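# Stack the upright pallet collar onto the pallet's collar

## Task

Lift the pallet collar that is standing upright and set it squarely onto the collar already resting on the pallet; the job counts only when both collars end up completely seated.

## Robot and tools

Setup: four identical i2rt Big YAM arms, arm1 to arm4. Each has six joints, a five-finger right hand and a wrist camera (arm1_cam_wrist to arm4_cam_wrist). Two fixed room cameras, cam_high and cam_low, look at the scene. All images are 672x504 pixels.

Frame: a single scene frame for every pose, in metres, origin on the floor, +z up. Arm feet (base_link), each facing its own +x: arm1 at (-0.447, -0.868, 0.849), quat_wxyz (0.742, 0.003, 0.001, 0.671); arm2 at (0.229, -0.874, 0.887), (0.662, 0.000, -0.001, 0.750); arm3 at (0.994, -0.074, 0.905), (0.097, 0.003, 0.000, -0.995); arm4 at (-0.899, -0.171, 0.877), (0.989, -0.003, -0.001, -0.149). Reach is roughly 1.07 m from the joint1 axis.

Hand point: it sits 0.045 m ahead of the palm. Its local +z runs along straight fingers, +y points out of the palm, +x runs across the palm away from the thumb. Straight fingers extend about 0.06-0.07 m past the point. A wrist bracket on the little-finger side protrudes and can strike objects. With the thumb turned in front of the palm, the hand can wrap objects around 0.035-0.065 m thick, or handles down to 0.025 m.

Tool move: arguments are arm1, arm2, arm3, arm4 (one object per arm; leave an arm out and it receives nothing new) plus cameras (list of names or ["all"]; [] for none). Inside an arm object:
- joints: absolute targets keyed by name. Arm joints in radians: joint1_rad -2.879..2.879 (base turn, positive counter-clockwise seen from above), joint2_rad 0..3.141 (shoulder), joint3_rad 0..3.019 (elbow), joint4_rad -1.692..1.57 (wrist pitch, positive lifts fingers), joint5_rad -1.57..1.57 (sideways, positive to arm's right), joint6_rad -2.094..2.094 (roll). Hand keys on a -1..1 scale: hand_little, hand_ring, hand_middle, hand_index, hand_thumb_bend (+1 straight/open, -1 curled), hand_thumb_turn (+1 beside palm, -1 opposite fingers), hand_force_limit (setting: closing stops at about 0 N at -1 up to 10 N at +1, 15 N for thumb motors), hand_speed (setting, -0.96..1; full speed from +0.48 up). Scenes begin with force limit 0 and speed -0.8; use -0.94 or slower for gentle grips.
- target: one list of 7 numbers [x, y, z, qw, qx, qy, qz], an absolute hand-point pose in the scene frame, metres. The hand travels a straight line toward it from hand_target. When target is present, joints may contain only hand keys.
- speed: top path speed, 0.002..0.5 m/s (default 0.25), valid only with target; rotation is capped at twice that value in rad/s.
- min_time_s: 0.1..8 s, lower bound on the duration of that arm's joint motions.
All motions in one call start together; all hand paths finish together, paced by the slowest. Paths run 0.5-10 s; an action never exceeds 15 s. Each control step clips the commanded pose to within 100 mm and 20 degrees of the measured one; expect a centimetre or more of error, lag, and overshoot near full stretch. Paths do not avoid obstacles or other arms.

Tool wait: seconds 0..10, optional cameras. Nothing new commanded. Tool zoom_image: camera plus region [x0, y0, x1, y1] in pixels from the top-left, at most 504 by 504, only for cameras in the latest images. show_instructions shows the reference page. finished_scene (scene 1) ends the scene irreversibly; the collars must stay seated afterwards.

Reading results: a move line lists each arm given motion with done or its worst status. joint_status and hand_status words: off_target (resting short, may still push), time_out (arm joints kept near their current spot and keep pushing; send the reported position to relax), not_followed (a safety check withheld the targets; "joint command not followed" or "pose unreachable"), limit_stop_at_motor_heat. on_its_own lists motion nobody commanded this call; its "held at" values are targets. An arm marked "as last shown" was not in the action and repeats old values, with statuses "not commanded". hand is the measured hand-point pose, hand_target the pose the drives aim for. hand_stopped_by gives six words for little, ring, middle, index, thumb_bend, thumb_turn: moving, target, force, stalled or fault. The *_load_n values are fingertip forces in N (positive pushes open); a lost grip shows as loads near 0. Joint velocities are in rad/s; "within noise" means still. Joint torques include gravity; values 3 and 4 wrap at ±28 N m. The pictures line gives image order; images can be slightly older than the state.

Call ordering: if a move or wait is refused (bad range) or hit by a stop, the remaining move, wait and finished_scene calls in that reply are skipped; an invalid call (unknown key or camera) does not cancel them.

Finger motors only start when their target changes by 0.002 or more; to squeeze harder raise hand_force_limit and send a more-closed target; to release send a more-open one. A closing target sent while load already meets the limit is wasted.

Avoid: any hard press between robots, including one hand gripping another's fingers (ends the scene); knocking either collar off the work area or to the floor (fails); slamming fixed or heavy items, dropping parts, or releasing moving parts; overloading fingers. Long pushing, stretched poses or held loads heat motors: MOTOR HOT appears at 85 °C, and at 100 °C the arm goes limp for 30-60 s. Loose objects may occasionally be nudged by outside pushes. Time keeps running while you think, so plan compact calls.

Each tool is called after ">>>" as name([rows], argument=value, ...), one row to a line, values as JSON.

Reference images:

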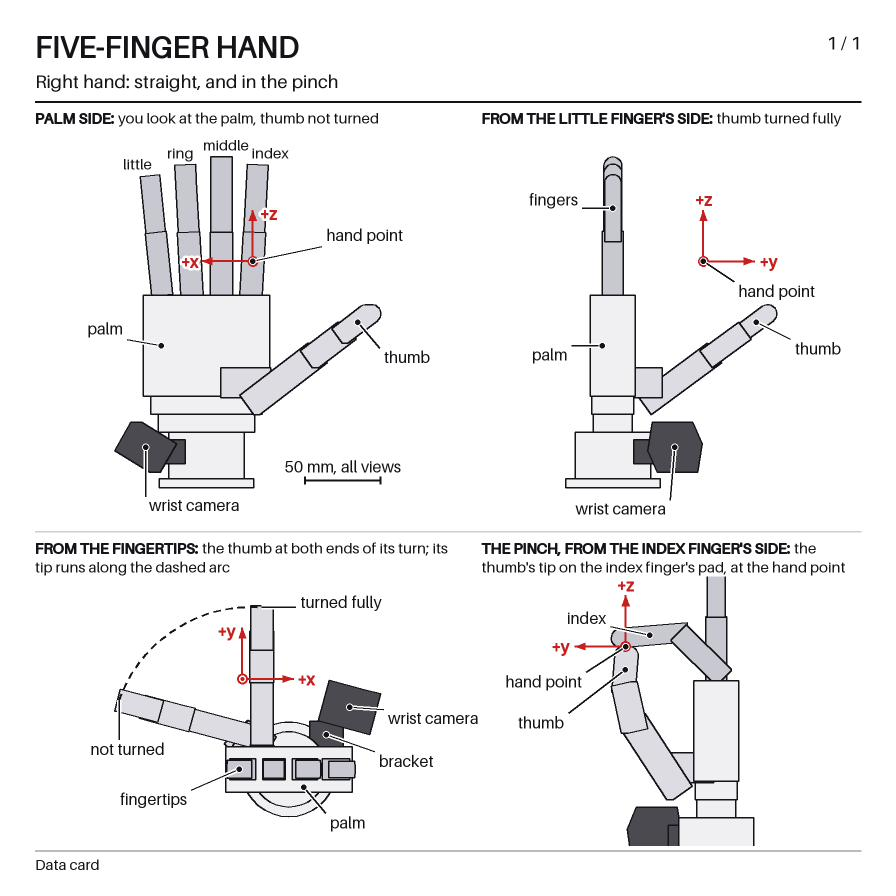

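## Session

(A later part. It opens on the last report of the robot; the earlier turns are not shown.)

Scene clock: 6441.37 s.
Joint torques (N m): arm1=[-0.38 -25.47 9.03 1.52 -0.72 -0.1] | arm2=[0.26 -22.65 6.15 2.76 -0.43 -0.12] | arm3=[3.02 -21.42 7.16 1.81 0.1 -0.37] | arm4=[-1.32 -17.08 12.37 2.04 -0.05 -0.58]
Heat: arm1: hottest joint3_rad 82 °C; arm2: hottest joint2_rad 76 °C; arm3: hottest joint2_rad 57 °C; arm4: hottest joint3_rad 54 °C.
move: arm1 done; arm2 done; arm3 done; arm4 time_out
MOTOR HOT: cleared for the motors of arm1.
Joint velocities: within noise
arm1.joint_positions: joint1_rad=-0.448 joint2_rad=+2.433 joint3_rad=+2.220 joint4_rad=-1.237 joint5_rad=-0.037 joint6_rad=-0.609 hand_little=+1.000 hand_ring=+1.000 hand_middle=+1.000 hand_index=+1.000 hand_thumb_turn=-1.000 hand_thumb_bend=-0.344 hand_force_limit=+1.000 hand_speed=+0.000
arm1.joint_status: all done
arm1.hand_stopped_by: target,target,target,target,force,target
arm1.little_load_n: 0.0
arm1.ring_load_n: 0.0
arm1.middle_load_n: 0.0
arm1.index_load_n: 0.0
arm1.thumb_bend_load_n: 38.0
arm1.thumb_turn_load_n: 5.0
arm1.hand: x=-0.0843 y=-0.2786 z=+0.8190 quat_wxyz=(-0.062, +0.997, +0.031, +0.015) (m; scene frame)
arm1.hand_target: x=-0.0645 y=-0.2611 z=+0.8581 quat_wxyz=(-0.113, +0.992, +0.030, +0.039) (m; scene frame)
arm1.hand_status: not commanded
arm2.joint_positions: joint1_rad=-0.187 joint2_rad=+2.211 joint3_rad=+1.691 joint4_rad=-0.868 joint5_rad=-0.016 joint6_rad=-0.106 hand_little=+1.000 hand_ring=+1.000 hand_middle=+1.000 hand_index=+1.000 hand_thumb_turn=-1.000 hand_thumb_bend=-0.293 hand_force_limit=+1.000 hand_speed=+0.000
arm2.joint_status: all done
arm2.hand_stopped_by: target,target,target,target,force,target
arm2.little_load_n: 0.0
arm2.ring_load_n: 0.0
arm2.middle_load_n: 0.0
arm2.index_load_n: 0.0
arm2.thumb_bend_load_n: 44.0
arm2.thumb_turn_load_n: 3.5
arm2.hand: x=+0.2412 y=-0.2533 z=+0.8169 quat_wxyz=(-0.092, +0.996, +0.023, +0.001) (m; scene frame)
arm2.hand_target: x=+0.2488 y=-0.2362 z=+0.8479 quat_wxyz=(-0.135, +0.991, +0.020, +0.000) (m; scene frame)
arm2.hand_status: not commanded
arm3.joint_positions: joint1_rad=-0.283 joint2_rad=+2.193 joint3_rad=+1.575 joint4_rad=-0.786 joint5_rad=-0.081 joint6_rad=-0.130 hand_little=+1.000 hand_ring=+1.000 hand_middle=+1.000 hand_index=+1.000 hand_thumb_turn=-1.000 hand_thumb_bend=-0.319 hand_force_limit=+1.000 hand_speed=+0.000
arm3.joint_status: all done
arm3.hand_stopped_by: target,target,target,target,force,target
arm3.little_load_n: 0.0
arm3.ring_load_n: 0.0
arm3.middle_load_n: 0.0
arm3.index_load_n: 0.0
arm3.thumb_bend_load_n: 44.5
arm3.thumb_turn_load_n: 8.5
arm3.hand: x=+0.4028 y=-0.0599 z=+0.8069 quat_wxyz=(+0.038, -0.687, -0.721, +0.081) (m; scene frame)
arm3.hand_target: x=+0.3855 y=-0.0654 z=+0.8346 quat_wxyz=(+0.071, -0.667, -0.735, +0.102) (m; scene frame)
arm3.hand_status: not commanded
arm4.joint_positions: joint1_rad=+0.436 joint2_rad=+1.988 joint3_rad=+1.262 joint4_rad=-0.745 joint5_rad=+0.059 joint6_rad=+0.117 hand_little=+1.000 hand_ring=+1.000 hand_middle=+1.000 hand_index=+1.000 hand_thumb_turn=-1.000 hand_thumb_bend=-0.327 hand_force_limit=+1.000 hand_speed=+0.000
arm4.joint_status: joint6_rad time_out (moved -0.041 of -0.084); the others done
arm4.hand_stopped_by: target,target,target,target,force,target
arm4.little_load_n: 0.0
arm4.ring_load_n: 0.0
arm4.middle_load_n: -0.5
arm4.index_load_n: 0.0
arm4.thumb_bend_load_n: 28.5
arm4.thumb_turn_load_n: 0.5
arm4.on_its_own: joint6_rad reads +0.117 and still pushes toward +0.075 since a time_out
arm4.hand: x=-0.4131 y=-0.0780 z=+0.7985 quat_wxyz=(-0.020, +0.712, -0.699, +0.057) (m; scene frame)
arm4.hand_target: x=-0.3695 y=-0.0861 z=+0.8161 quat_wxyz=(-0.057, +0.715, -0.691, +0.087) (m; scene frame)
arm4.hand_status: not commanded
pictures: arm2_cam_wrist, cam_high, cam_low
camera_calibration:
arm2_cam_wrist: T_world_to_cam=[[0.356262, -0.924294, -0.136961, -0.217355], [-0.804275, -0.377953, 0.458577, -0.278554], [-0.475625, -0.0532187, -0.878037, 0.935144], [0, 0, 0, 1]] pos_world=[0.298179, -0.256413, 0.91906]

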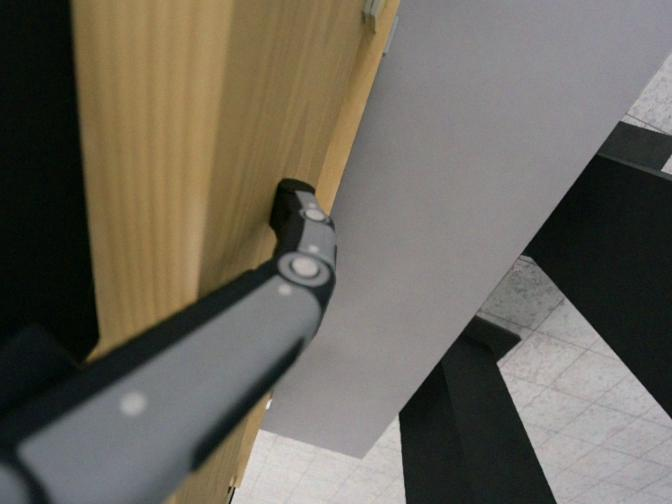

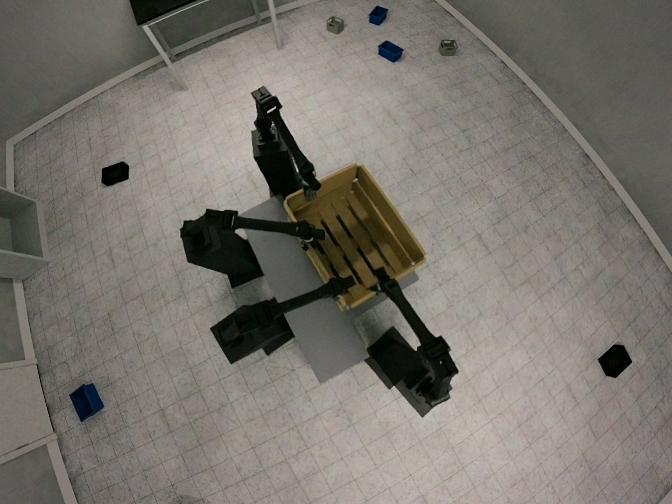

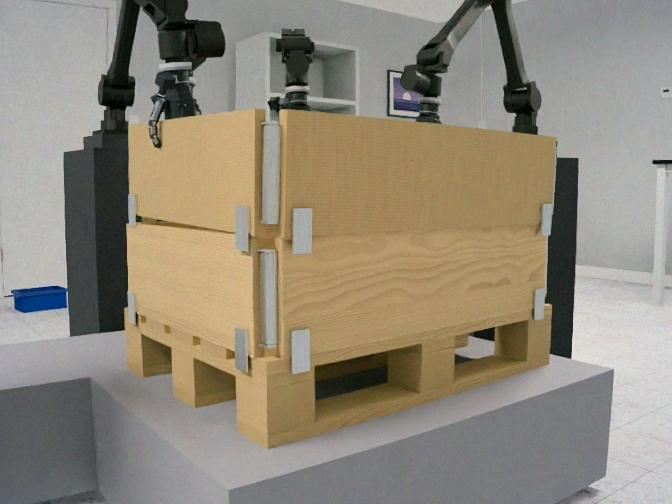

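>>> move(arm1={"joints":{"joint1_rad":-0.452,"joint2_rad":2.410,"joint3_rad":2.205,"joint4_rad":-1.195,"joint5_rad":-0.050,"joint6_rad":-0.612},"min_time_s":3}, arm2={"joints":{"joint1_rad":-0.192,"joint2_rad":2.188,"joint3_rad":1.670,"joint4_rad":-0.820,"joint5_rad":-0.022,"joint6_rad":-0.108},"min_time_s":3}, arm3={"joints":{"joint1_rad":-0.275,"joint2_rad":2.170,"joint3_rad":1.568,"joint4_rad":-0.750,"joint5_rad":-0.070,"joint6_rad":-0.140},"min_time_s":3}, arm4={"joints":{"joint1_rad":0.425,"joint2_rad":1.990,"joint3_rad":1.280,"joint4_rad":-0.710,"joint5_rad":0.055,"joint6_rad":0.100},"min_time_s":3}, cameras=["all"])

>>> zoom_image(camera="cam_low", region=[120, 180, 320, 280])

>>> zoom_image(camera="arm2_cam_wrist", region=[300, 0, 460, 120])

>>> zoom_image(camera="cam_high", region=[270, 180, 360, 320])

Scene clock: 6465.50 s.
Joint torques (N m): arm1=[0.5 -23.06 7.57 1.03 -0.49 -0.05] | arm2=[0.79 -20.42 5.42 2.89 -0.25 -0.07] | arm3=[1.96 -19.78 6.71 2.1 0.26 -0.21] | arm4=[-0.44 -17.03 8.55 2.13 -0.06 -0.32]
Heat: arm1: hottest joint3_rad 77 °C; arm2: hottest joint2_rad 73 °C; arm3: hottest joint2_rad 56 °C; arm4: hottest joint3_rad 51 °C.
move: arm1 done; arm2 done; arm3 done; arm4 done
Joint velocities: within noise
arm1.joint_positions: joint1_rad=-0.448 joint2_rad=+2.428 joint3_rad=+2.206 joint4_rad=-1.225 joint5_rad=-0.037 joint6_rad=-0.609 hand_little=+1.000 hand_ring=+1.000 hand_middle=+1.000 hand_index=+1.000 hand_thumb_turn=-1.000 hand_thumb_bend=-0.340 hand_force_limit=+1.000 hand_speed=+0.000
arm1.joint_status: all done
arm1.hand_stopped_by: target,target,target,target,force,target
arm1.little_load_n: 0.0
arm1.ring_load_n: 0.0
arm1.middle_load_n: 0.0
arm1.index_load_n: 0.0
arm1.thumb_bend_load_n: 38.5
arm1.thumb_turn_load_n: 5.5
arm1.hand: x=-0.0848 y=-0.2793 z=+0.8170 quat_wxyz=(-0.064, +0.997, +0.031, +0.016) (m; scene frame)
arm1.hand_target: x=-0.0787 y=-0.2706 z=+0.8280 quat_wxyz=(-0.087, +0.995, +0.031, +0.023) (m; scene frame)
arm1.hand_status: not commanded
arm2.joint_positions: joint1_rad=-0.187 joint2_rad=+2.210 joint3_rad=+1.686 joint4_rad=-0.862 joint5_rad=-0.016 joint6_rad=-0.106 hand_little=+1.000 hand_ring=+1.000 hand_middle=+1.000 hand_index=+1.000 hand_thumb_turn=-1.000 hand_thumb_bend=-0.289 hand_force_limit=+1.000 hand_speed=+0.000
arm2.joint_status: all done
arm2.hand_stopped_by: target,target,target,target,force,target
arm2.little_load_n: 0.0
arm2.ring_load_n: 0.0
arm2.middle_load_n: 0.0
arm2.index_load_n: 0.0
arm2.thumb_bend_load_n: 44.0
arm2.thumb_turn_load_n: 3.5
arm2.hand: x=+0.2412 y=-0.2539 z=+0.8155 quat_wxyz=(-0.093, +0.995, +0.023, +0.001) (m; scene frame)
arm2.hand_target: x=+0.2438 y=-0.2455 z=+0.8236 quat_wxyz=(-0.117, +0.993, +0.021, +0.000) (m; scene frame)
arm2.hand_status: not commanded
arm3.joint_positions: joint1_rad=-0.283 joint2_rad=+2.193 joint3_rad=+1.573 joint4_rad=-0.784 joint5_rad=-0.081 joint6_rad=-0.128 hand_little=+1.000 hand_ring=+1.000 hand_middle=+1.000 hand_index=+1.000 hand_thumb_turn=-1.000 hand_thumb_bend=-0.317 hand_force_limit=+1.000 hand_speed=+0.000
arm3.joint_status: all done
arm3.hand_stopped_by: target,target,target,target,force,target
arm3.little_load_n: 0.0
arm3.ring_load_n: 0.0
arm3.middle_load_n: 0.0
arm3.index_load_n: 0.0
arm3.thumb_bend_load_n: 44.5
arm3.thumb_turn_load_n: 8.0
arm3.hand: x=+0.4030 y=-0.0600 z=+0.8063 quat_wxyz=(+0.038, -0.688, -0.720, +0.081) (m; scene frame)
arm3.hand_target: x=+0.3917 y=-0.0609 z=+0.8167 quat_wxyz=(+0.061, -0.679, -0.726, +0.093) (m; scene frame)
arm3.hand_status: not commanded
arm4.joint_positions: joint1_rad=+0.436 joint2_rad=+1.988 joint3_rad=+1.262 joint4_rad=-0.745 joint5_rad=+0.058 joint6_rad=+0.117 hand_little=+1.000 hand_ring=+1.000 hand_middle=+1.000 hand_index=+1.000 hand_thumb_turn=-1.000 hand_thumb_bend=-0.327 hand_force_limit=+1.000 hand_speed=+0.000
arm4.joint_status: all done
arm4.hand_stopped_by: target,target,target,target,force,target
arm4.little_load_n: 0.0
arm4.ring_load_n: -0.5
arm4.middle_load_n: 0.0
arm4.index_load_n: 0.0
arm4.thumb_bend_load_n: 28.0
arm4.thumb_turn_load_n: 0.5
arm4.hand: x=-0.4132 y=-0.0778 z=+0.7986 quat_wxyz=(-0.020, +0.712, -0.699, +0.056) (m; scene frame)
arm4.hand_target: x=-0.3942 y=-0.0813 z=+0.8019 quat_wxyz=(-0.040, +0.713, -0.697, +0.071) (m; scene frame)
arm4.hand_status: not commanded
pictures: arm1_cam_wrist, arm2_cam_wrist, arm3_cam_wrist, arm4_cam_wrist, cam_high, cam_low
camera_calibration:
arm1_cam_wrist: T_world_to_cam=[[0.342852, -0.927124, -0.151306, -0.104639], [-0.796646, -0.372312, 0.476172, -0.567699], [-0.497804, -0.0427193, -0.866237, 0.773308], [0, 0, 0, 1]] pos_world=[-0.0314235, -0.275339, 0.924358]
arm2_cam_wrist: T_world_to_cam=[[0.356301, -0.924029, -0.138634, -0.216678], [-0.804312, -0.378822, 0.457795, -0.277745], [-0.475534, -0.0516079, -0.878182, 0.934255], [0, 0, 0, 1]] pos_world=[0.298079, -0.257218, 0.917558]
arm3_cam_wrist: T_world_to_cam=[[0.946179, 0.27365, -0.172801, -0.225222], [0.323168, -0.769964, 0.550198, -0.625411], [0.0175106, -0.57643, -0.816959, 0.736776], [0, 0, 0, 1]] pos_world=[0.402312, 0.0047873, 0.907096]
arm4_cam_wrist: T_world_to_cam=[[-0.9513, -0.2944, -0.0914106, -0.347487], [-0.303603, 0.843395, 0.443294, -0.416101], [-0.0534105, 0.449458, -0.891703, 0.845496], [0, 0, 0, 1]] pos_world=[-0.411735, -0.131378, 0.906622]

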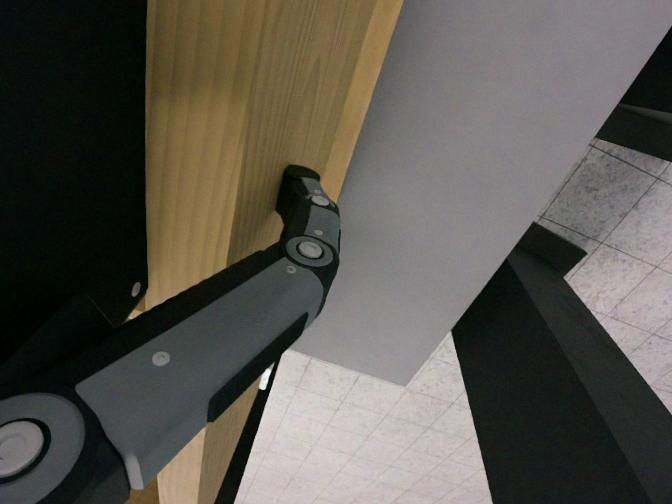

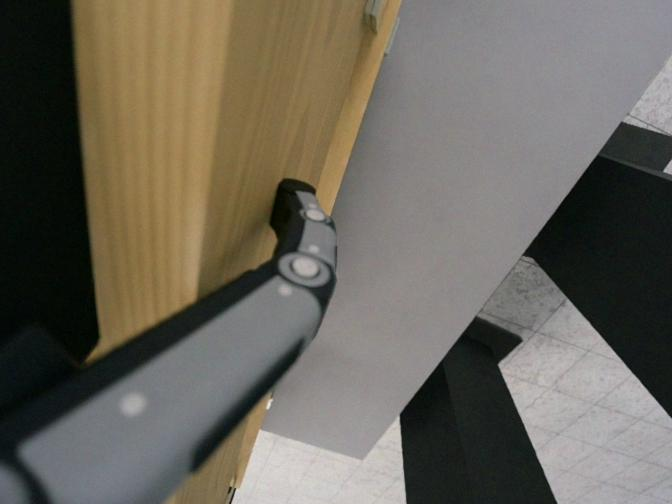

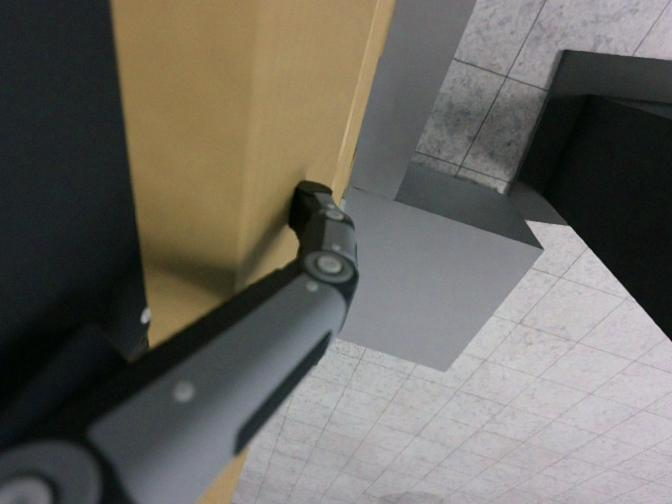

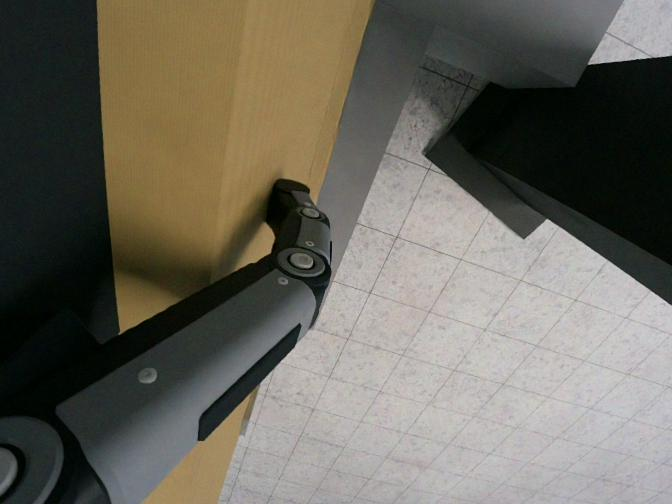

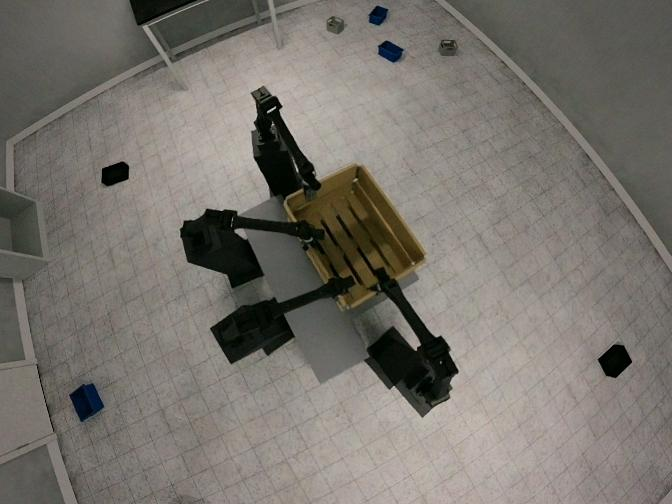

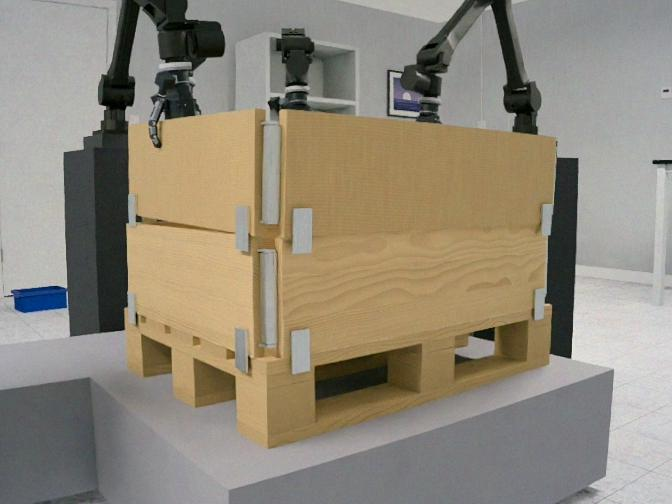

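Scaled by 2.520 from the camera's 672x504 image, which has a finer 960x720 frame.

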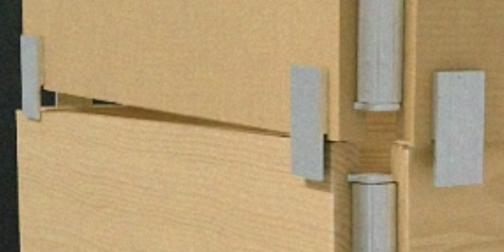

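Scaled by 3.150 from the camera's 672x504 image, which has a finer 960x720 frame.

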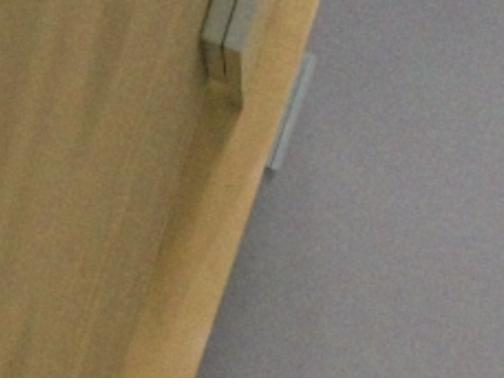

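Scaled by 3.600 from the camera's 672x504 image, which has a finer 960x720 frame.

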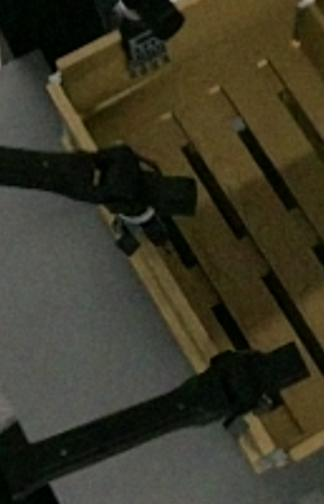

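>>> move(cameras=["cam_low","cam_high"])

>>> zoom_image(camera="cam_low", region=[500, 160, 590, 340])

>>> zoom_image(camera="cam_low", region=[110, 180, 200, 340])

>>> zoom_image(camera="cam_low", region=[220, 180, 330, 390])

>>> zoom_image(camera="cam_high", region=[330, 150, 440, 290])

Scene clock: 6490.77 s.
Joint torques (N m): arm1=[0.5 -23 7.56 1.02 -0.49 -0.05] | arm2=[0.85 -20.31 5.44 2.91 -0.25 -0.08] | arm3=[1.9 -19.78 6.64 1.99 0.24 -0.2] | arm4=[-0.38 -16.97 8.54 2.11 -0.06 -0.33]
Heat: arm1: hottest joint3_rad 68 °C; arm2: hottest joint2_rad 71 °C; arm3: hottest joint2_rad 55 °C; arm4: hottest joint3_rad 48 °C.
Joint velocities: within noise
arm1.joint_positions: joint1_rad=-0.448 joint2_rad=+2.428 joint3_rad=+2.206 joint4_rad=-1.225 joint5_rad=-0.037 joint6_rad=-0.609 hand_little=+1.000 hand_ring=+1.000 hand_middle=+1.000 hand_index=+1.000 hand_thumb_turn=-1.000 hand_thumb_bend=-0.340 hand_force_limit=+1.000 hand_speed=+0.000
arm1.joint_status: all done
arm1.hand_stopped_by: target,target,target,target,force,target
arm1.little_load_n: 0.0
arm1.ring_load_n: 0.5
arm1.middle_load_n: 0.0
arm1.index_load_n: 0.0
arm1.thumb_bend_load_n: 38.5
arm1.thumb_turn_load_n: 5.5
arm1.hand: x=-0.0848 y=-0.2793 z=+0.8170 quat_wxyz=(-0.064, +0.997, +0.031, +0.016) (m; scene frame)
arm1.hand_target: x=-0.0787 y=-0.2706 z=+0.8280 quat_wxyz=(-0.087, +0.995, +0.031, +0.023) (m; scene frame)
arm1.hand_status: not commanded
arm2.joint_positions: joint1_rad=-0.187 joint2_rad=+2.210 joint3_rad=+1.686 joint4_rad=-0.862 joint5_rad=-0.016 joint6_rad=-0.106 hand_little=+1.000 hand_ring=+1.000 hand_middle=+1.000 hand_index=+1.000 hand_thumb_turn=-1.000 hand_thumb_bend=-0.289 hand_force_limit=+1.000 hand_speed=+0.000
arm2.joint_status: all done
arm2.hand_stopped_by: target,target,target,target,force,target
arm2.little_load_n: 0.0
arm2.ring_load_n: 0.0
arm2.middle_load_n: 0.0
arm2.index_load_n: 0.0
arm2.thumb_bend_load_n: 44.0
arm2.thumb_turn_load_n: 3.5
arm2.hand: x=+0.2412 y=-0.2539 z=+0.8155 quat_wxyz=(-0.093, +0.995, +0.023, +0.001) (m; scene frame)
arm2.hand_target: x=+0.2438 y=-0.2455 z=+0.8236 quat_wxyz=(-0.117, +0.993, +0.021, +0.000) (m; scene frame)
arm2.hand_status: not commanded
arm3.joint_positions: joint1_rad=-0.283 joint2_rad=+2.193 joint3_rad=+1.573 joint4_rad=-0.784 joint5_rad=-0.081 joint6_rad=-0.128 hand_little=+1.000 hand_ring=+1.000 hand_middle=+1.000 hand_index=+1.000 hand_thumb_turn=-1.000 hand_thumb_bend=-0.317 hand_force_limit=+1.000 hand_speed=+0.000
arm3.joint_status: all done
arm3.hand_stopped_by: target,target,target,target,force,target
arm3.little_load_n: 0.0
arm3.ring_load_n: 0.0
arm3.middle_load_n: 0.0
arm3.index_load_n: 0.0
arm3.thumb_bend_load_n: 44.5
arm3.thumb_turn_load_n: 8.0
arm3.hand: x=+0.4030 y=-0.0600 z=+0.8063 quat_wxyz=(+0.038, -0.688, -0.720, +0.081) (m; scene frame)
arm3.hand_target: x=+0.3917 y=-0.0609 z=+0.8167 quat_wxyz=(+0.061, -0.679, -0.726, +0.093) (m; scene frame)
arm3.hand_status: not commanded
arm4.joint_positions: joint1_rad=+0.436 joint2_rad=+1.988 joint3_rad=+1.262 joint4_rad=-0.745 joint5_rad=+0.058 joint6_rad=+0.117 hand_little=+1.000 hand_ring=+1.000 hand_middle=+1.000 hand_index=+1.000 hand_thumb_turn=-1.000 hand_thumb_bend=-0.327 hand_force_limit=+1.000 hand_speed=+0.000
arm4.joint_status: all done
arm4.hand_stopped_by: target,target,target,target,force,target
arm4.little_load_n: 0.0
arm4.ring_load_n: 0.0
arm4.middle_load_n: 0.0
arm4.index_load_n: 0.0
arm4.thumb_bend_load_n: 28.0
arm4.thumb_turn_load_n: 1.0
arm4.hand: x=-0.4132 y=-0.0778 z=+0.7986 quat_wxyz=(-0.020, +0.712, -0.699, +0.056) (m; scene frame)
arm4.hand_target: x=-0.3942 y=-0.0813 z=+0.8019 quat_wxyz=(-0.040, +0.713, -0.697, +0.071) (m; scene frame)
arm4.hand_status: not commanded
pictures: cam_high, cam_low

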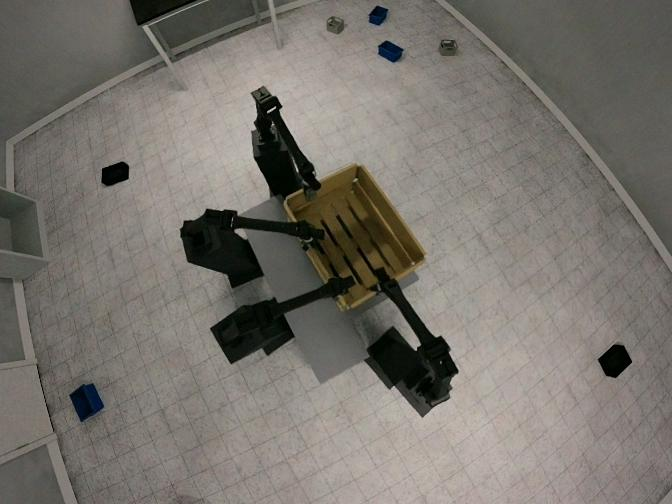

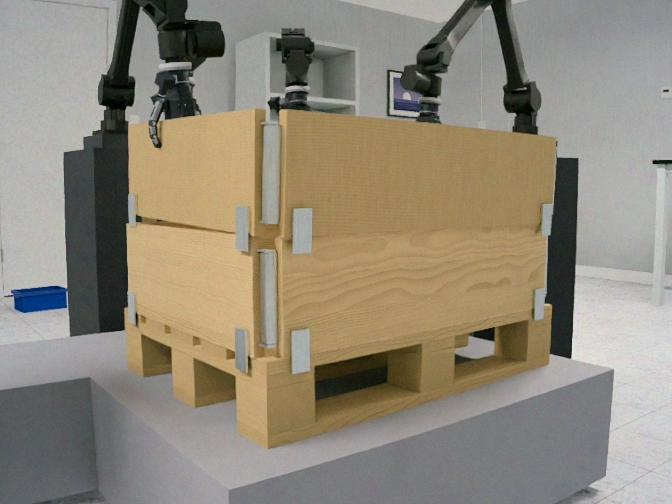

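Scaled by 2.800 from the camera's 672x504 image, which has a finer 960x720 frame.

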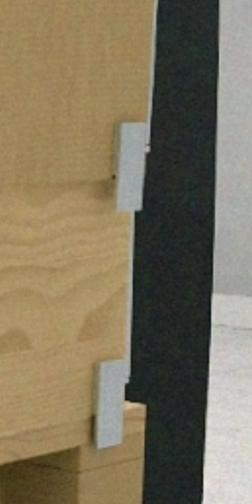

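Scaled by 3.150 from the camera's 672x504 image, which has a finer 960x720 frame.

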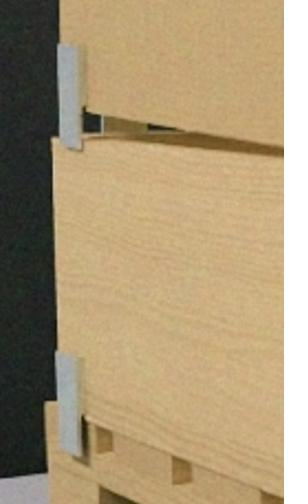

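Scaled by 2.400 from the camera's 672x504 image, which has a finer 960x720 frame.

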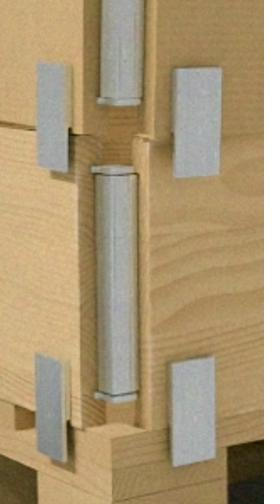

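Scaled by 3.600 from the camera's 672x504 image, which has a finer 960x720 frame.

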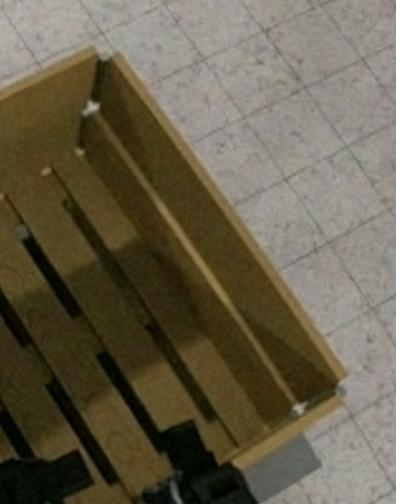

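>>> move(arm1={"joints":{"joint1_rad":-0.469,"joint2_rad":2.310,"joint3_rad":2.200,"joint4_rad":-1.194,"joint5_rad":-0.042,"joint6_rad":-0.628},"min_time_s":4}, arm2={"joints":{"joint1_rad":-0.204,"joint2_rad":2.093,"joint3_rad":1.667,"joint4_rad":-0.8335,"joint5_rad":-0.020,"joint6_rad":-0.123},"min_time_s":4}, arm3={"joints":{"joint1_rad":-0.249,"joint2_rad":2.093,"joint3_rad":1.549,"joint4_rad":-0.737,"joint5_rad":-0.094,"joint6_rad":-0.154},"min_time_s":4}, arm4={"joints":{"joint1_rad":0.393,"joint2_rad":1.933,"joint3_rad":1.293,"joint4_rad":-0.706,"joint5_rad":0.081,"joint6_rad":0.074},"min_time_s":4}, cameras=["cam_low","cam_high","arm2_cam_wrist","arm1_cam_wrist"])

>>> zoom_image(camera="cam_low", region=[110, 180, 330, 260])

>>> zoom_image(camera="arm2_cam_wrist", region=[300, 0, 460, 120])

>>> zoom_image(camera="cam_low", region=[500, 160, 590, 340])

Scene clock: 6553.97 s.
Joint torques (N m): arm1=[-0.32 -28.75 9.7 0.53 -0.44 -0.12] | arm2=[0.21 -25.41 7.32 2.11 -0.21 -0.15] | arm3=[2.61 -24 7.42 1.35 -0.66 -0.43] | arm4=[-1.79 -21.54 9.62 2.04 0.47 -0.48]
Heat: arm1: hottest joint2_rad 63 °C; arm2: hottest joint2_rad 67 °C; arm3: hottest joint2_rad 54 °C; arm4: hottest joint3_rad 44 °C.
move: arm1 done; arm2 done; arm3 done; arm4 done
Joint velocities: within noise
arm1.joint_positions: joint1_rad=-0.455 joint2_rad=+2.405 joint3_rad=+2.174 joint4_rad=-1.210 joint5_rad=-0.029 joint6_rad=-0.617 hand_little=+1.000 hand_ring=+1.000 hand_middle=+1.000 hand_index=+1.000 hand_thumb_turn=-1.000 hand_thumb_bend=-0.338 hand_force_limit=+1.000 hand_speed=+0.000
arm1.joint_status: all done
arm1.hand_stopped_by: target,target,target,target,force,target
arm1.little_load_n: 0.0
arm1.ring_load_n: 0.0
arm1.middle_load_n: 0.0
arm1.index_load_n: 0.0
arm1.thumb_bend_load_n: 36.0
arm1.thumb_turn_load_n: 5.5
arm1.hand: x=-0.0806 y=-0.2863 z=+0.8210 quat_wxyz=(-0.064, +0.997, +0.031, +0.021) (m; scene frame)
arm1.hand_target: x=-0.0601 y=-0.2695 z=+0.8951 quat_wxyz=(-0.124, +0.990, +0.031, +0.056) (m; scene frame)
arm1.hand_status: not commanded
arm2.joint_positions: joint1_rad=-0.191 joint2_rad=+2.190 joint3_rad=+1.658 joint4_rad=-0.855 joint5_rad=-0.015 joint6_rad=-0.113 hand_little=+1.000 hand_ring=+1.000 hand_middle=+1.000 hand_index=+1.000 hand_thumb_turn=-1.000 hand_thumb_bend=-0.287 hand_force_limit=+1.000 hand_speed=+0.000
arm2.joint_status: all done
arm2.hand_stopped_by: target,target,target,target,force,target
arm2.little_load_n: 0.0
arm2.ring_load_n: 0.0
arm2.middle_load_n: 0.0
arm2.index_load_n: 0.0
arm2.thumb_bend_load_n: 40.5
arm2.thumb_turn_load_n: 3.5
arm2.hand: x=+0.2439 y=-0.2611 z=+0.8186 quat_wxyz=(-0.092, +0.995, +0.024, +0.002) (m; scene frame)
arm2.hand_target: x=+0.2535 y=-0.2356 z=+0.8802 quat_wxyz=(-0.155, +0.988, +0.023, +0.007) (m; scene frame)
arm2.hand_status: not commanded
arm3.joint_positions: joint1_rad=-0.268 joint2_rad=+2.176 joint3_rad=+1.546 joint4_rad=-0.754 joint5_rad=-0.083 joint6_rad=-0.120 hand_little=+1.000 hand_ring=+1.000 hand_middle=+1.000 hand_index=+1.000 hand_thumb_turn=-1.000 hand_thumb_bend=-0.303 hand_force_limit=+1.000 hand_speed=+0.000
arm3.joint_status: all done
arm3.hand_stopped_by: target,target,target,target,force,target
arm3.little_load_n: 0.0
arm3.ring_load_n: 0.0
arm3.middle_load_n: 0.0
arm3.index_load_n: 0.0
arm3.thumb_bend_load_n: 44.0
arm3.thumb_turn_load_n: 8.0
arm3.hand: x=+0.4039 y=-0.0699 z=+0.8077 quat_wxyz=(+0.044, -0.684, -0.723, +0.089) (m; scene frame)
arm3.hand_target: x=+0.3820 y=-0.0796 z=+0.8564 quat_wxyz=(+0.081, -0.659, -0.738, +0.125) (m; scene frame)
arm3.hand_status: not commanded
arm4.joint_positions: joint1_rad=+0.423 joint2_rad=+1.986 joint3_rad=+1.262 joint4_rad=-0.739 joint5_rad=+0.070 joint6_rad=+0.107 hand_little=+1.000 hand_ring=+1.000 hand_middle=+1.000 hand_index=+1.000 hand_thumb_turn=-1.000 hand_thumb_bend=-0.327 hand_force_limit=+1.000 hand_speed=+0.000
arm4.joint_status: all done
arm4.hand_stopped_by: target,target,target,target,force,target
arm4.little_load_n: 0.0
arm4.ring_load_n: 0.0
arm4.middle_load_n: 0.0
arm4.index_load_n: 0.0
arm4.thumb_bend_load_n: 30.5
arm4.thumb_turn_load_n: 3.5
arm4.hand: x=-0.4101 y=-0.0868 z=+0.7993 quat_wxyz=(-0.019, +0.711, -0.700, +0.063) (m; scene frame)
arm4.hand_target: x=-0.3733 y=-0.1021 z=+0.8335 quat_wxyz=(-0.058, +0.706, -0.698, +0.106) (m; scene frame)
arm4.hand_status: not commanded
pictures: arm1_cam_wrist, arm2_cam_wrist, cam_high, cam_low
camera_calibration:
arm1_cam_wrist: T_world_to_cam=[[0.343811, -0.927225, -0.148483, -0.114254], [-0.801903, -0.372185, 0.467365, -0.56189], [-0.488616, -0.0416168, -0.871506, 0.783948], [0, 0, 0, 1]] pos_world=[-0.0282498, -0.282441, 0.928859]
arm2_cam_wrist: T_world_to_cam=[[0.358778, -0.923304, -0.137067, -0.225602], [-0.804525, -0.38034, 0.456158, -0.27865], [-0.473305, -0.0533852, -0.879279, 0.937903], [0, 0, 0, 1]] pos_world=[0.300675, -0.264211, 0.920864]

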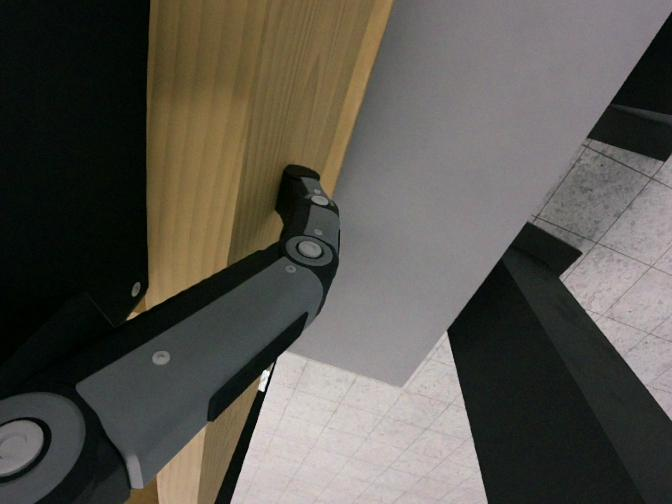

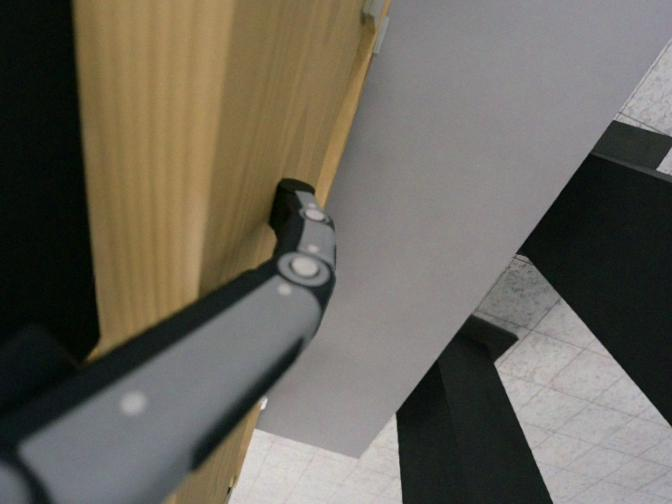

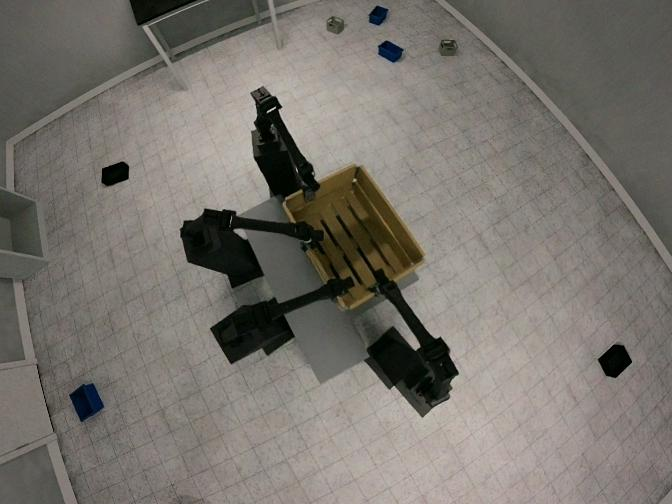

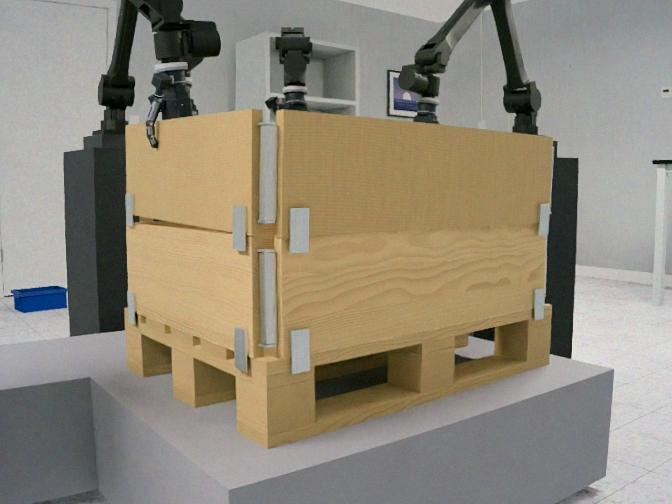

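Scaled by 2.291 from the camera's 672x504 image, which has a finer 960x720 frame.

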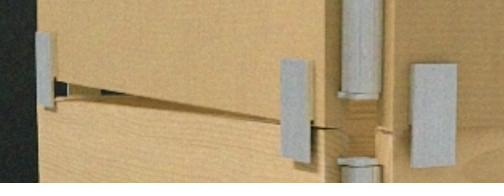

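Scaled by 3.150 from the camera's 672x504 image, which has a finer 960x720 frame.

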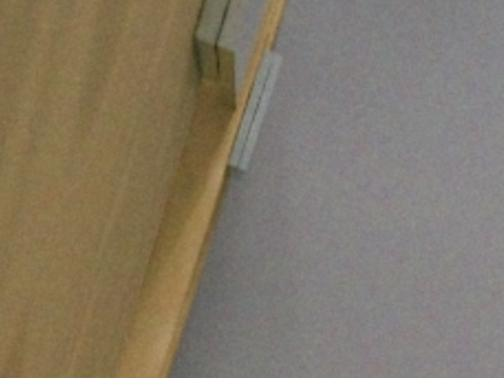

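Scaled by 2.800 from the camera's 672x504 image, which has a finer 960x720 frame.

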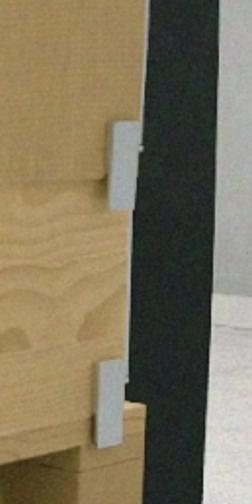

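>>> move(arm1={"joints":{"joint1_rad":-0.475,"joint2_rad":2.298,"joint3_rad":2.170,"joint4_rad":-1.182,"joint5_rad":-0.042,"joint6_rad":-0.632},"min_time_s":3}, arm2={"joints":{"joint1_rad":-0.206,"joint2_rad":2.083,"joint3_rad":1.640,"joint4_rad":-0.820,"joint5_rad":-0.020,"joint6_rad":-0.125},"min_time_s":3}, arm3={"joints":{"joint1_rad":-0.237,"joint2_rad":2.090,"joint3_rad":1.545,"joint4_rad":-0.737,"joint5_rad":-0.094,"joint6_rad":-0.150},"min_time_s":3}, arm4={"joints":{"joint1_rad":0.380,"joint2_rad":1.933,"joint3_rad":1.293,"joint4_rad":-0.706,"joint5_rad":0.083,"joint6_rad":0.066},"min_time_s":3}, cameras=["cam_low","arm2_cam_wrist","arm1_cam_wrist"])

>>> zoom_image(camera="arm2_cam_wrist", region=[300, 0, 460, 120])

>>> zoom_image(camera="cam_low", region=[110, 180, 330, 260])

>>> zoom_image(camera="cam_low", region=[500, 160, 590, 340])

Scene clock: 6573.70 s.
Joint torques (N m): arm1=[0.15 -28.69 10.17 0.42 -0.62 -0.08] | arm2=[0.5 -25.11 7.69 2.28 -0.29 -0.16] | arm3=[2.14 -23.71 8.16 0.65 -0.78 -0.46] | arm4=[-1.32 -21.77 9.55 1.61 0.41 -0.33]
Heat: arm1: hottest joint2_rad 66 °C; arm2: hottest joint2_rad 65 °C; arm3: hottest joint2_rad 53 °C; arm4: hottest joint2_rad 45 °C.
move: arm1 done; arm2 done; arm3 time_out; arm4 done
Joint velocities: within noise
arm1.joint_positions: joint1_rad=-0.466 joint2_rad=+2.394 joint3_rad=+2.136 joint4_rad=-1.195 joint5_rad=-0.025 joint6_rad=-0.626 hand_little=+1.000 hand_ring=+1.000 hand_middle=+1.000 hand_index=+1.000 hand_thumb_turn=-1.000 hand_thumb_bend=-0.338 hand_force_limit=+1.000 hand_speed=+0.000
arm1.joint_status: all done
arm1.hand_stopped_by: target,target,target,target,force,target
arm1.little_load_n: 0.0
arm1.ring_load_n: -0.5
arm1.middle_load_n: 0.0
arm1.index_load_n: 0.0
arm1.thumb_bend_load_n: 29.5
arm1.thumb_turn_load_n: 3.0
arm1.hand: x=-0.0772 y=-0.2978 z=+0.8155 quat_wxyz=(-0.058, +0.998, +0.030, +0.020) (m; scene frame)
arm1.hand_target: x=-0.0593 y=-0.2766 z=+0.8917 quat_wxyz=(-0.121, +0.991, +0.030, +0.054) (m; scene frame)
arm1.hand_status: not commanded
arm2.joint_positions: joint1_rad=-0.196 joint2_rad=+2.181 joint3_rad=+1.625 joint4_rad=-0.846 joint5_rad=-0.012 joint6_rad=-0.116 hand_little=+1.000 hand_ring=+1.000 hand_middle=+1.000 hand_index=+1.000 hand_thumb_turn=-1.000 hand_thumb_bend=-0.287 hand_force_limit=+1.000 hand_speed=+0.000
arm2.joint_status: all done
arm2.hand_stopped_by: target,target,target,target,force,target
arm2.little_load_n: 0.0
arm2.ring_load_n: 0.0
arm2.middle_load_n: 0.0
arm2.index_load_n: 0.0
arm2.thumb_bend_load_n: 29.5
arm2.thumb_turn_load_n: 3.0
arm2.hand: x=+0.2470 y=-0.2726 z=+0.8131 quat_wxyz=(-0.085, +0.996, +0.022, +0.003) (m; scene frame)
arm2.hand_target: x=+0.2544 y=-0.2421 z=+0.8769 quat_wxyz=(-0.154, +0.988, +0.023, +0.007) (m; scene frame)
arm2.hand_status: not commanded
arm3.joint_positions: joint1_rad=-0.249 joint2_rad=+2.174 joint3_rad=+1.534 joint4_rad=-0.739 joint5_rad=-0.080 joint6_rad=-0.112 hand_little=+1.000 hand_ring=+1.000 hand_middle=+1.000 hand_index=+1.000 hand_thumb_turn=-1.000 hand_thumb_bend=-0.303 hand_force_limit=+1.000 hand_speed=+0.000
arm3.joint_status: joint6_rad time_out (moved +0.008 of -0.030); the others done
arm3.hand_stopped_by: target,target,target,target,force,target
arm3.little_load_n: 0.0
arm3.ring_load_n: 0.0
arm3.middle_load_n: 0.0
arm3.index_load_n: 0.0
arm3.thumb_bend_load_n: 44.0
arm3.thumb_turn_load_n: 5.5
arm3.on_its_own: joint6_rad reads -0.112 and still pushes toward -0.150 since a time_out
arm3.hand: x=+0.4056 y=-0.0810 z=+0.8045 quat_wxyz=(+0.045, -0.680, -0.726, +0.090) (m; scene frame)
arm3.hand_target: x=+0.3833 y=-0.0875 z=+0.8568 quat_wxyz=(+0.080, -0.656, -0.740, +0.125) (m; scene frame)
arm3.hand_status: not commanded
arm4.joint_positions: joint1_rad=+0.403 joint2_rad=+1.989 joint3_rad=+1.262 joint4_rad=-0.729 joint5_rad=+0.074 joint6_rad=+0.083 hand_little=+1.000 hand_ring=+1.000 hand_middle=+1.000 hand_index=+1.000 hand_thumb_turn=-1.000 hand_thumb_bend=-0.327 hand_force_limit=+1.000 hand_speed=+0.000
arm4.joint_status: all done
arm4.hand_stopped_by: target,target,target,target,force,target
arm4.little_load_n: 0.0
arm4.ring_load_n: 0.0
arm4.middle_load_n: 0.0
arm4.index_load_n: 0.0
arm4.thumb_bend_load_n: 30.0
arm4.thumb_turn_load_n: 5.5
arm4.hand: x=-0.4068 y=-0.0984 z=+0.7977 quat_wxyz=(-0.019, +0.712, -0.699, +0.068) (m; scene frame)
arm4.hand_target: x=-0.3727 y=-0.1100 z=+0.8335 quat_wxyz=(-0.056, +0.704, -0.700, +0.107) (m; scene frame)
arm4.hand_status: not commanded
pictures: arm1_cam_wrist, arm2_cam_wrist, cam_low
camera_calibration:
arm1_cam_wrist: T_world_to_cam=[[0.340934, -0.92996, -0.137614, -0.136735], [-0.802242, -0.36412, 0.4731, -0.56317], [-0.490073, -0.0508961, -0.870194, 0.776291], [0, 0, 0, 1]] pos_world=[-0.0247423, -0.292709, 0.923143]
arm2_cam_wrist: T_world_to_cam=[[0.356084, -0.926421, -0.122264, -0.250257], [-0.806455, -0.370763, 0.460613, -0.278563], [-0.472052, -0.0654168, -0.87914, 0.930198], [0, 0, 0, 1]] pos_world=[0.303566, -0.274273, 0.915486]

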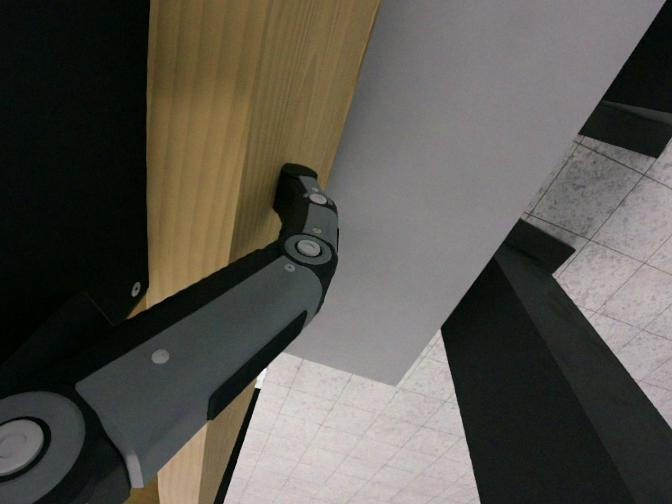

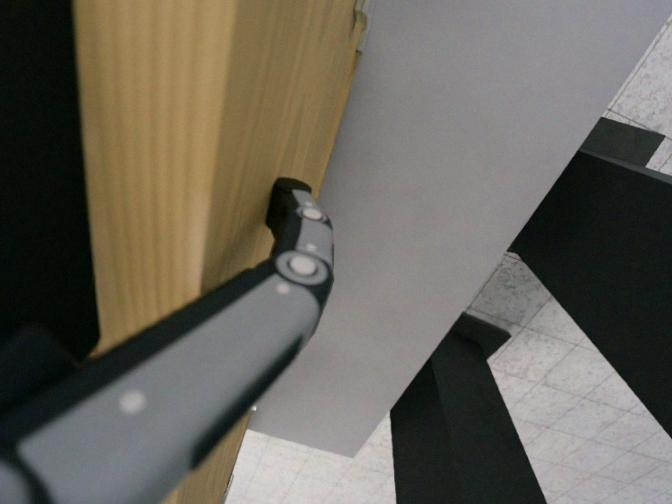

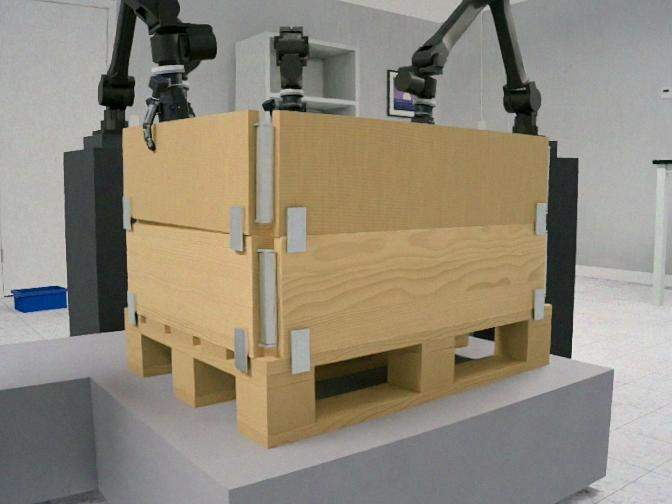

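Scaled by 3.150 from the camera's 672x504 image, which has a finer 960x720 frame.

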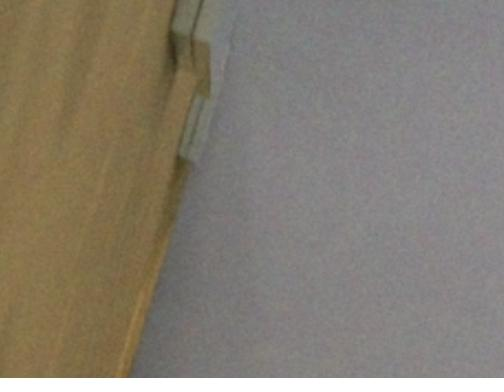

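Scaled by 2.291 from the camera's 672x504 image, which has a finer 960x720 frame.

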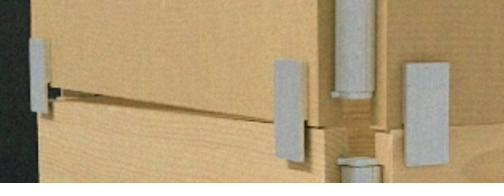

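Scaled by 2.800 from the camera's 672x504 image, which has a finer 960x720 frame.

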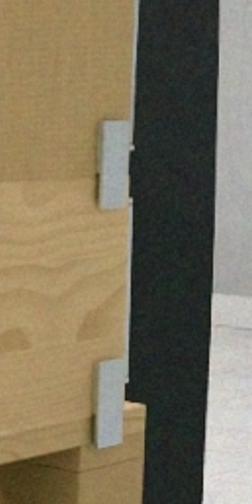

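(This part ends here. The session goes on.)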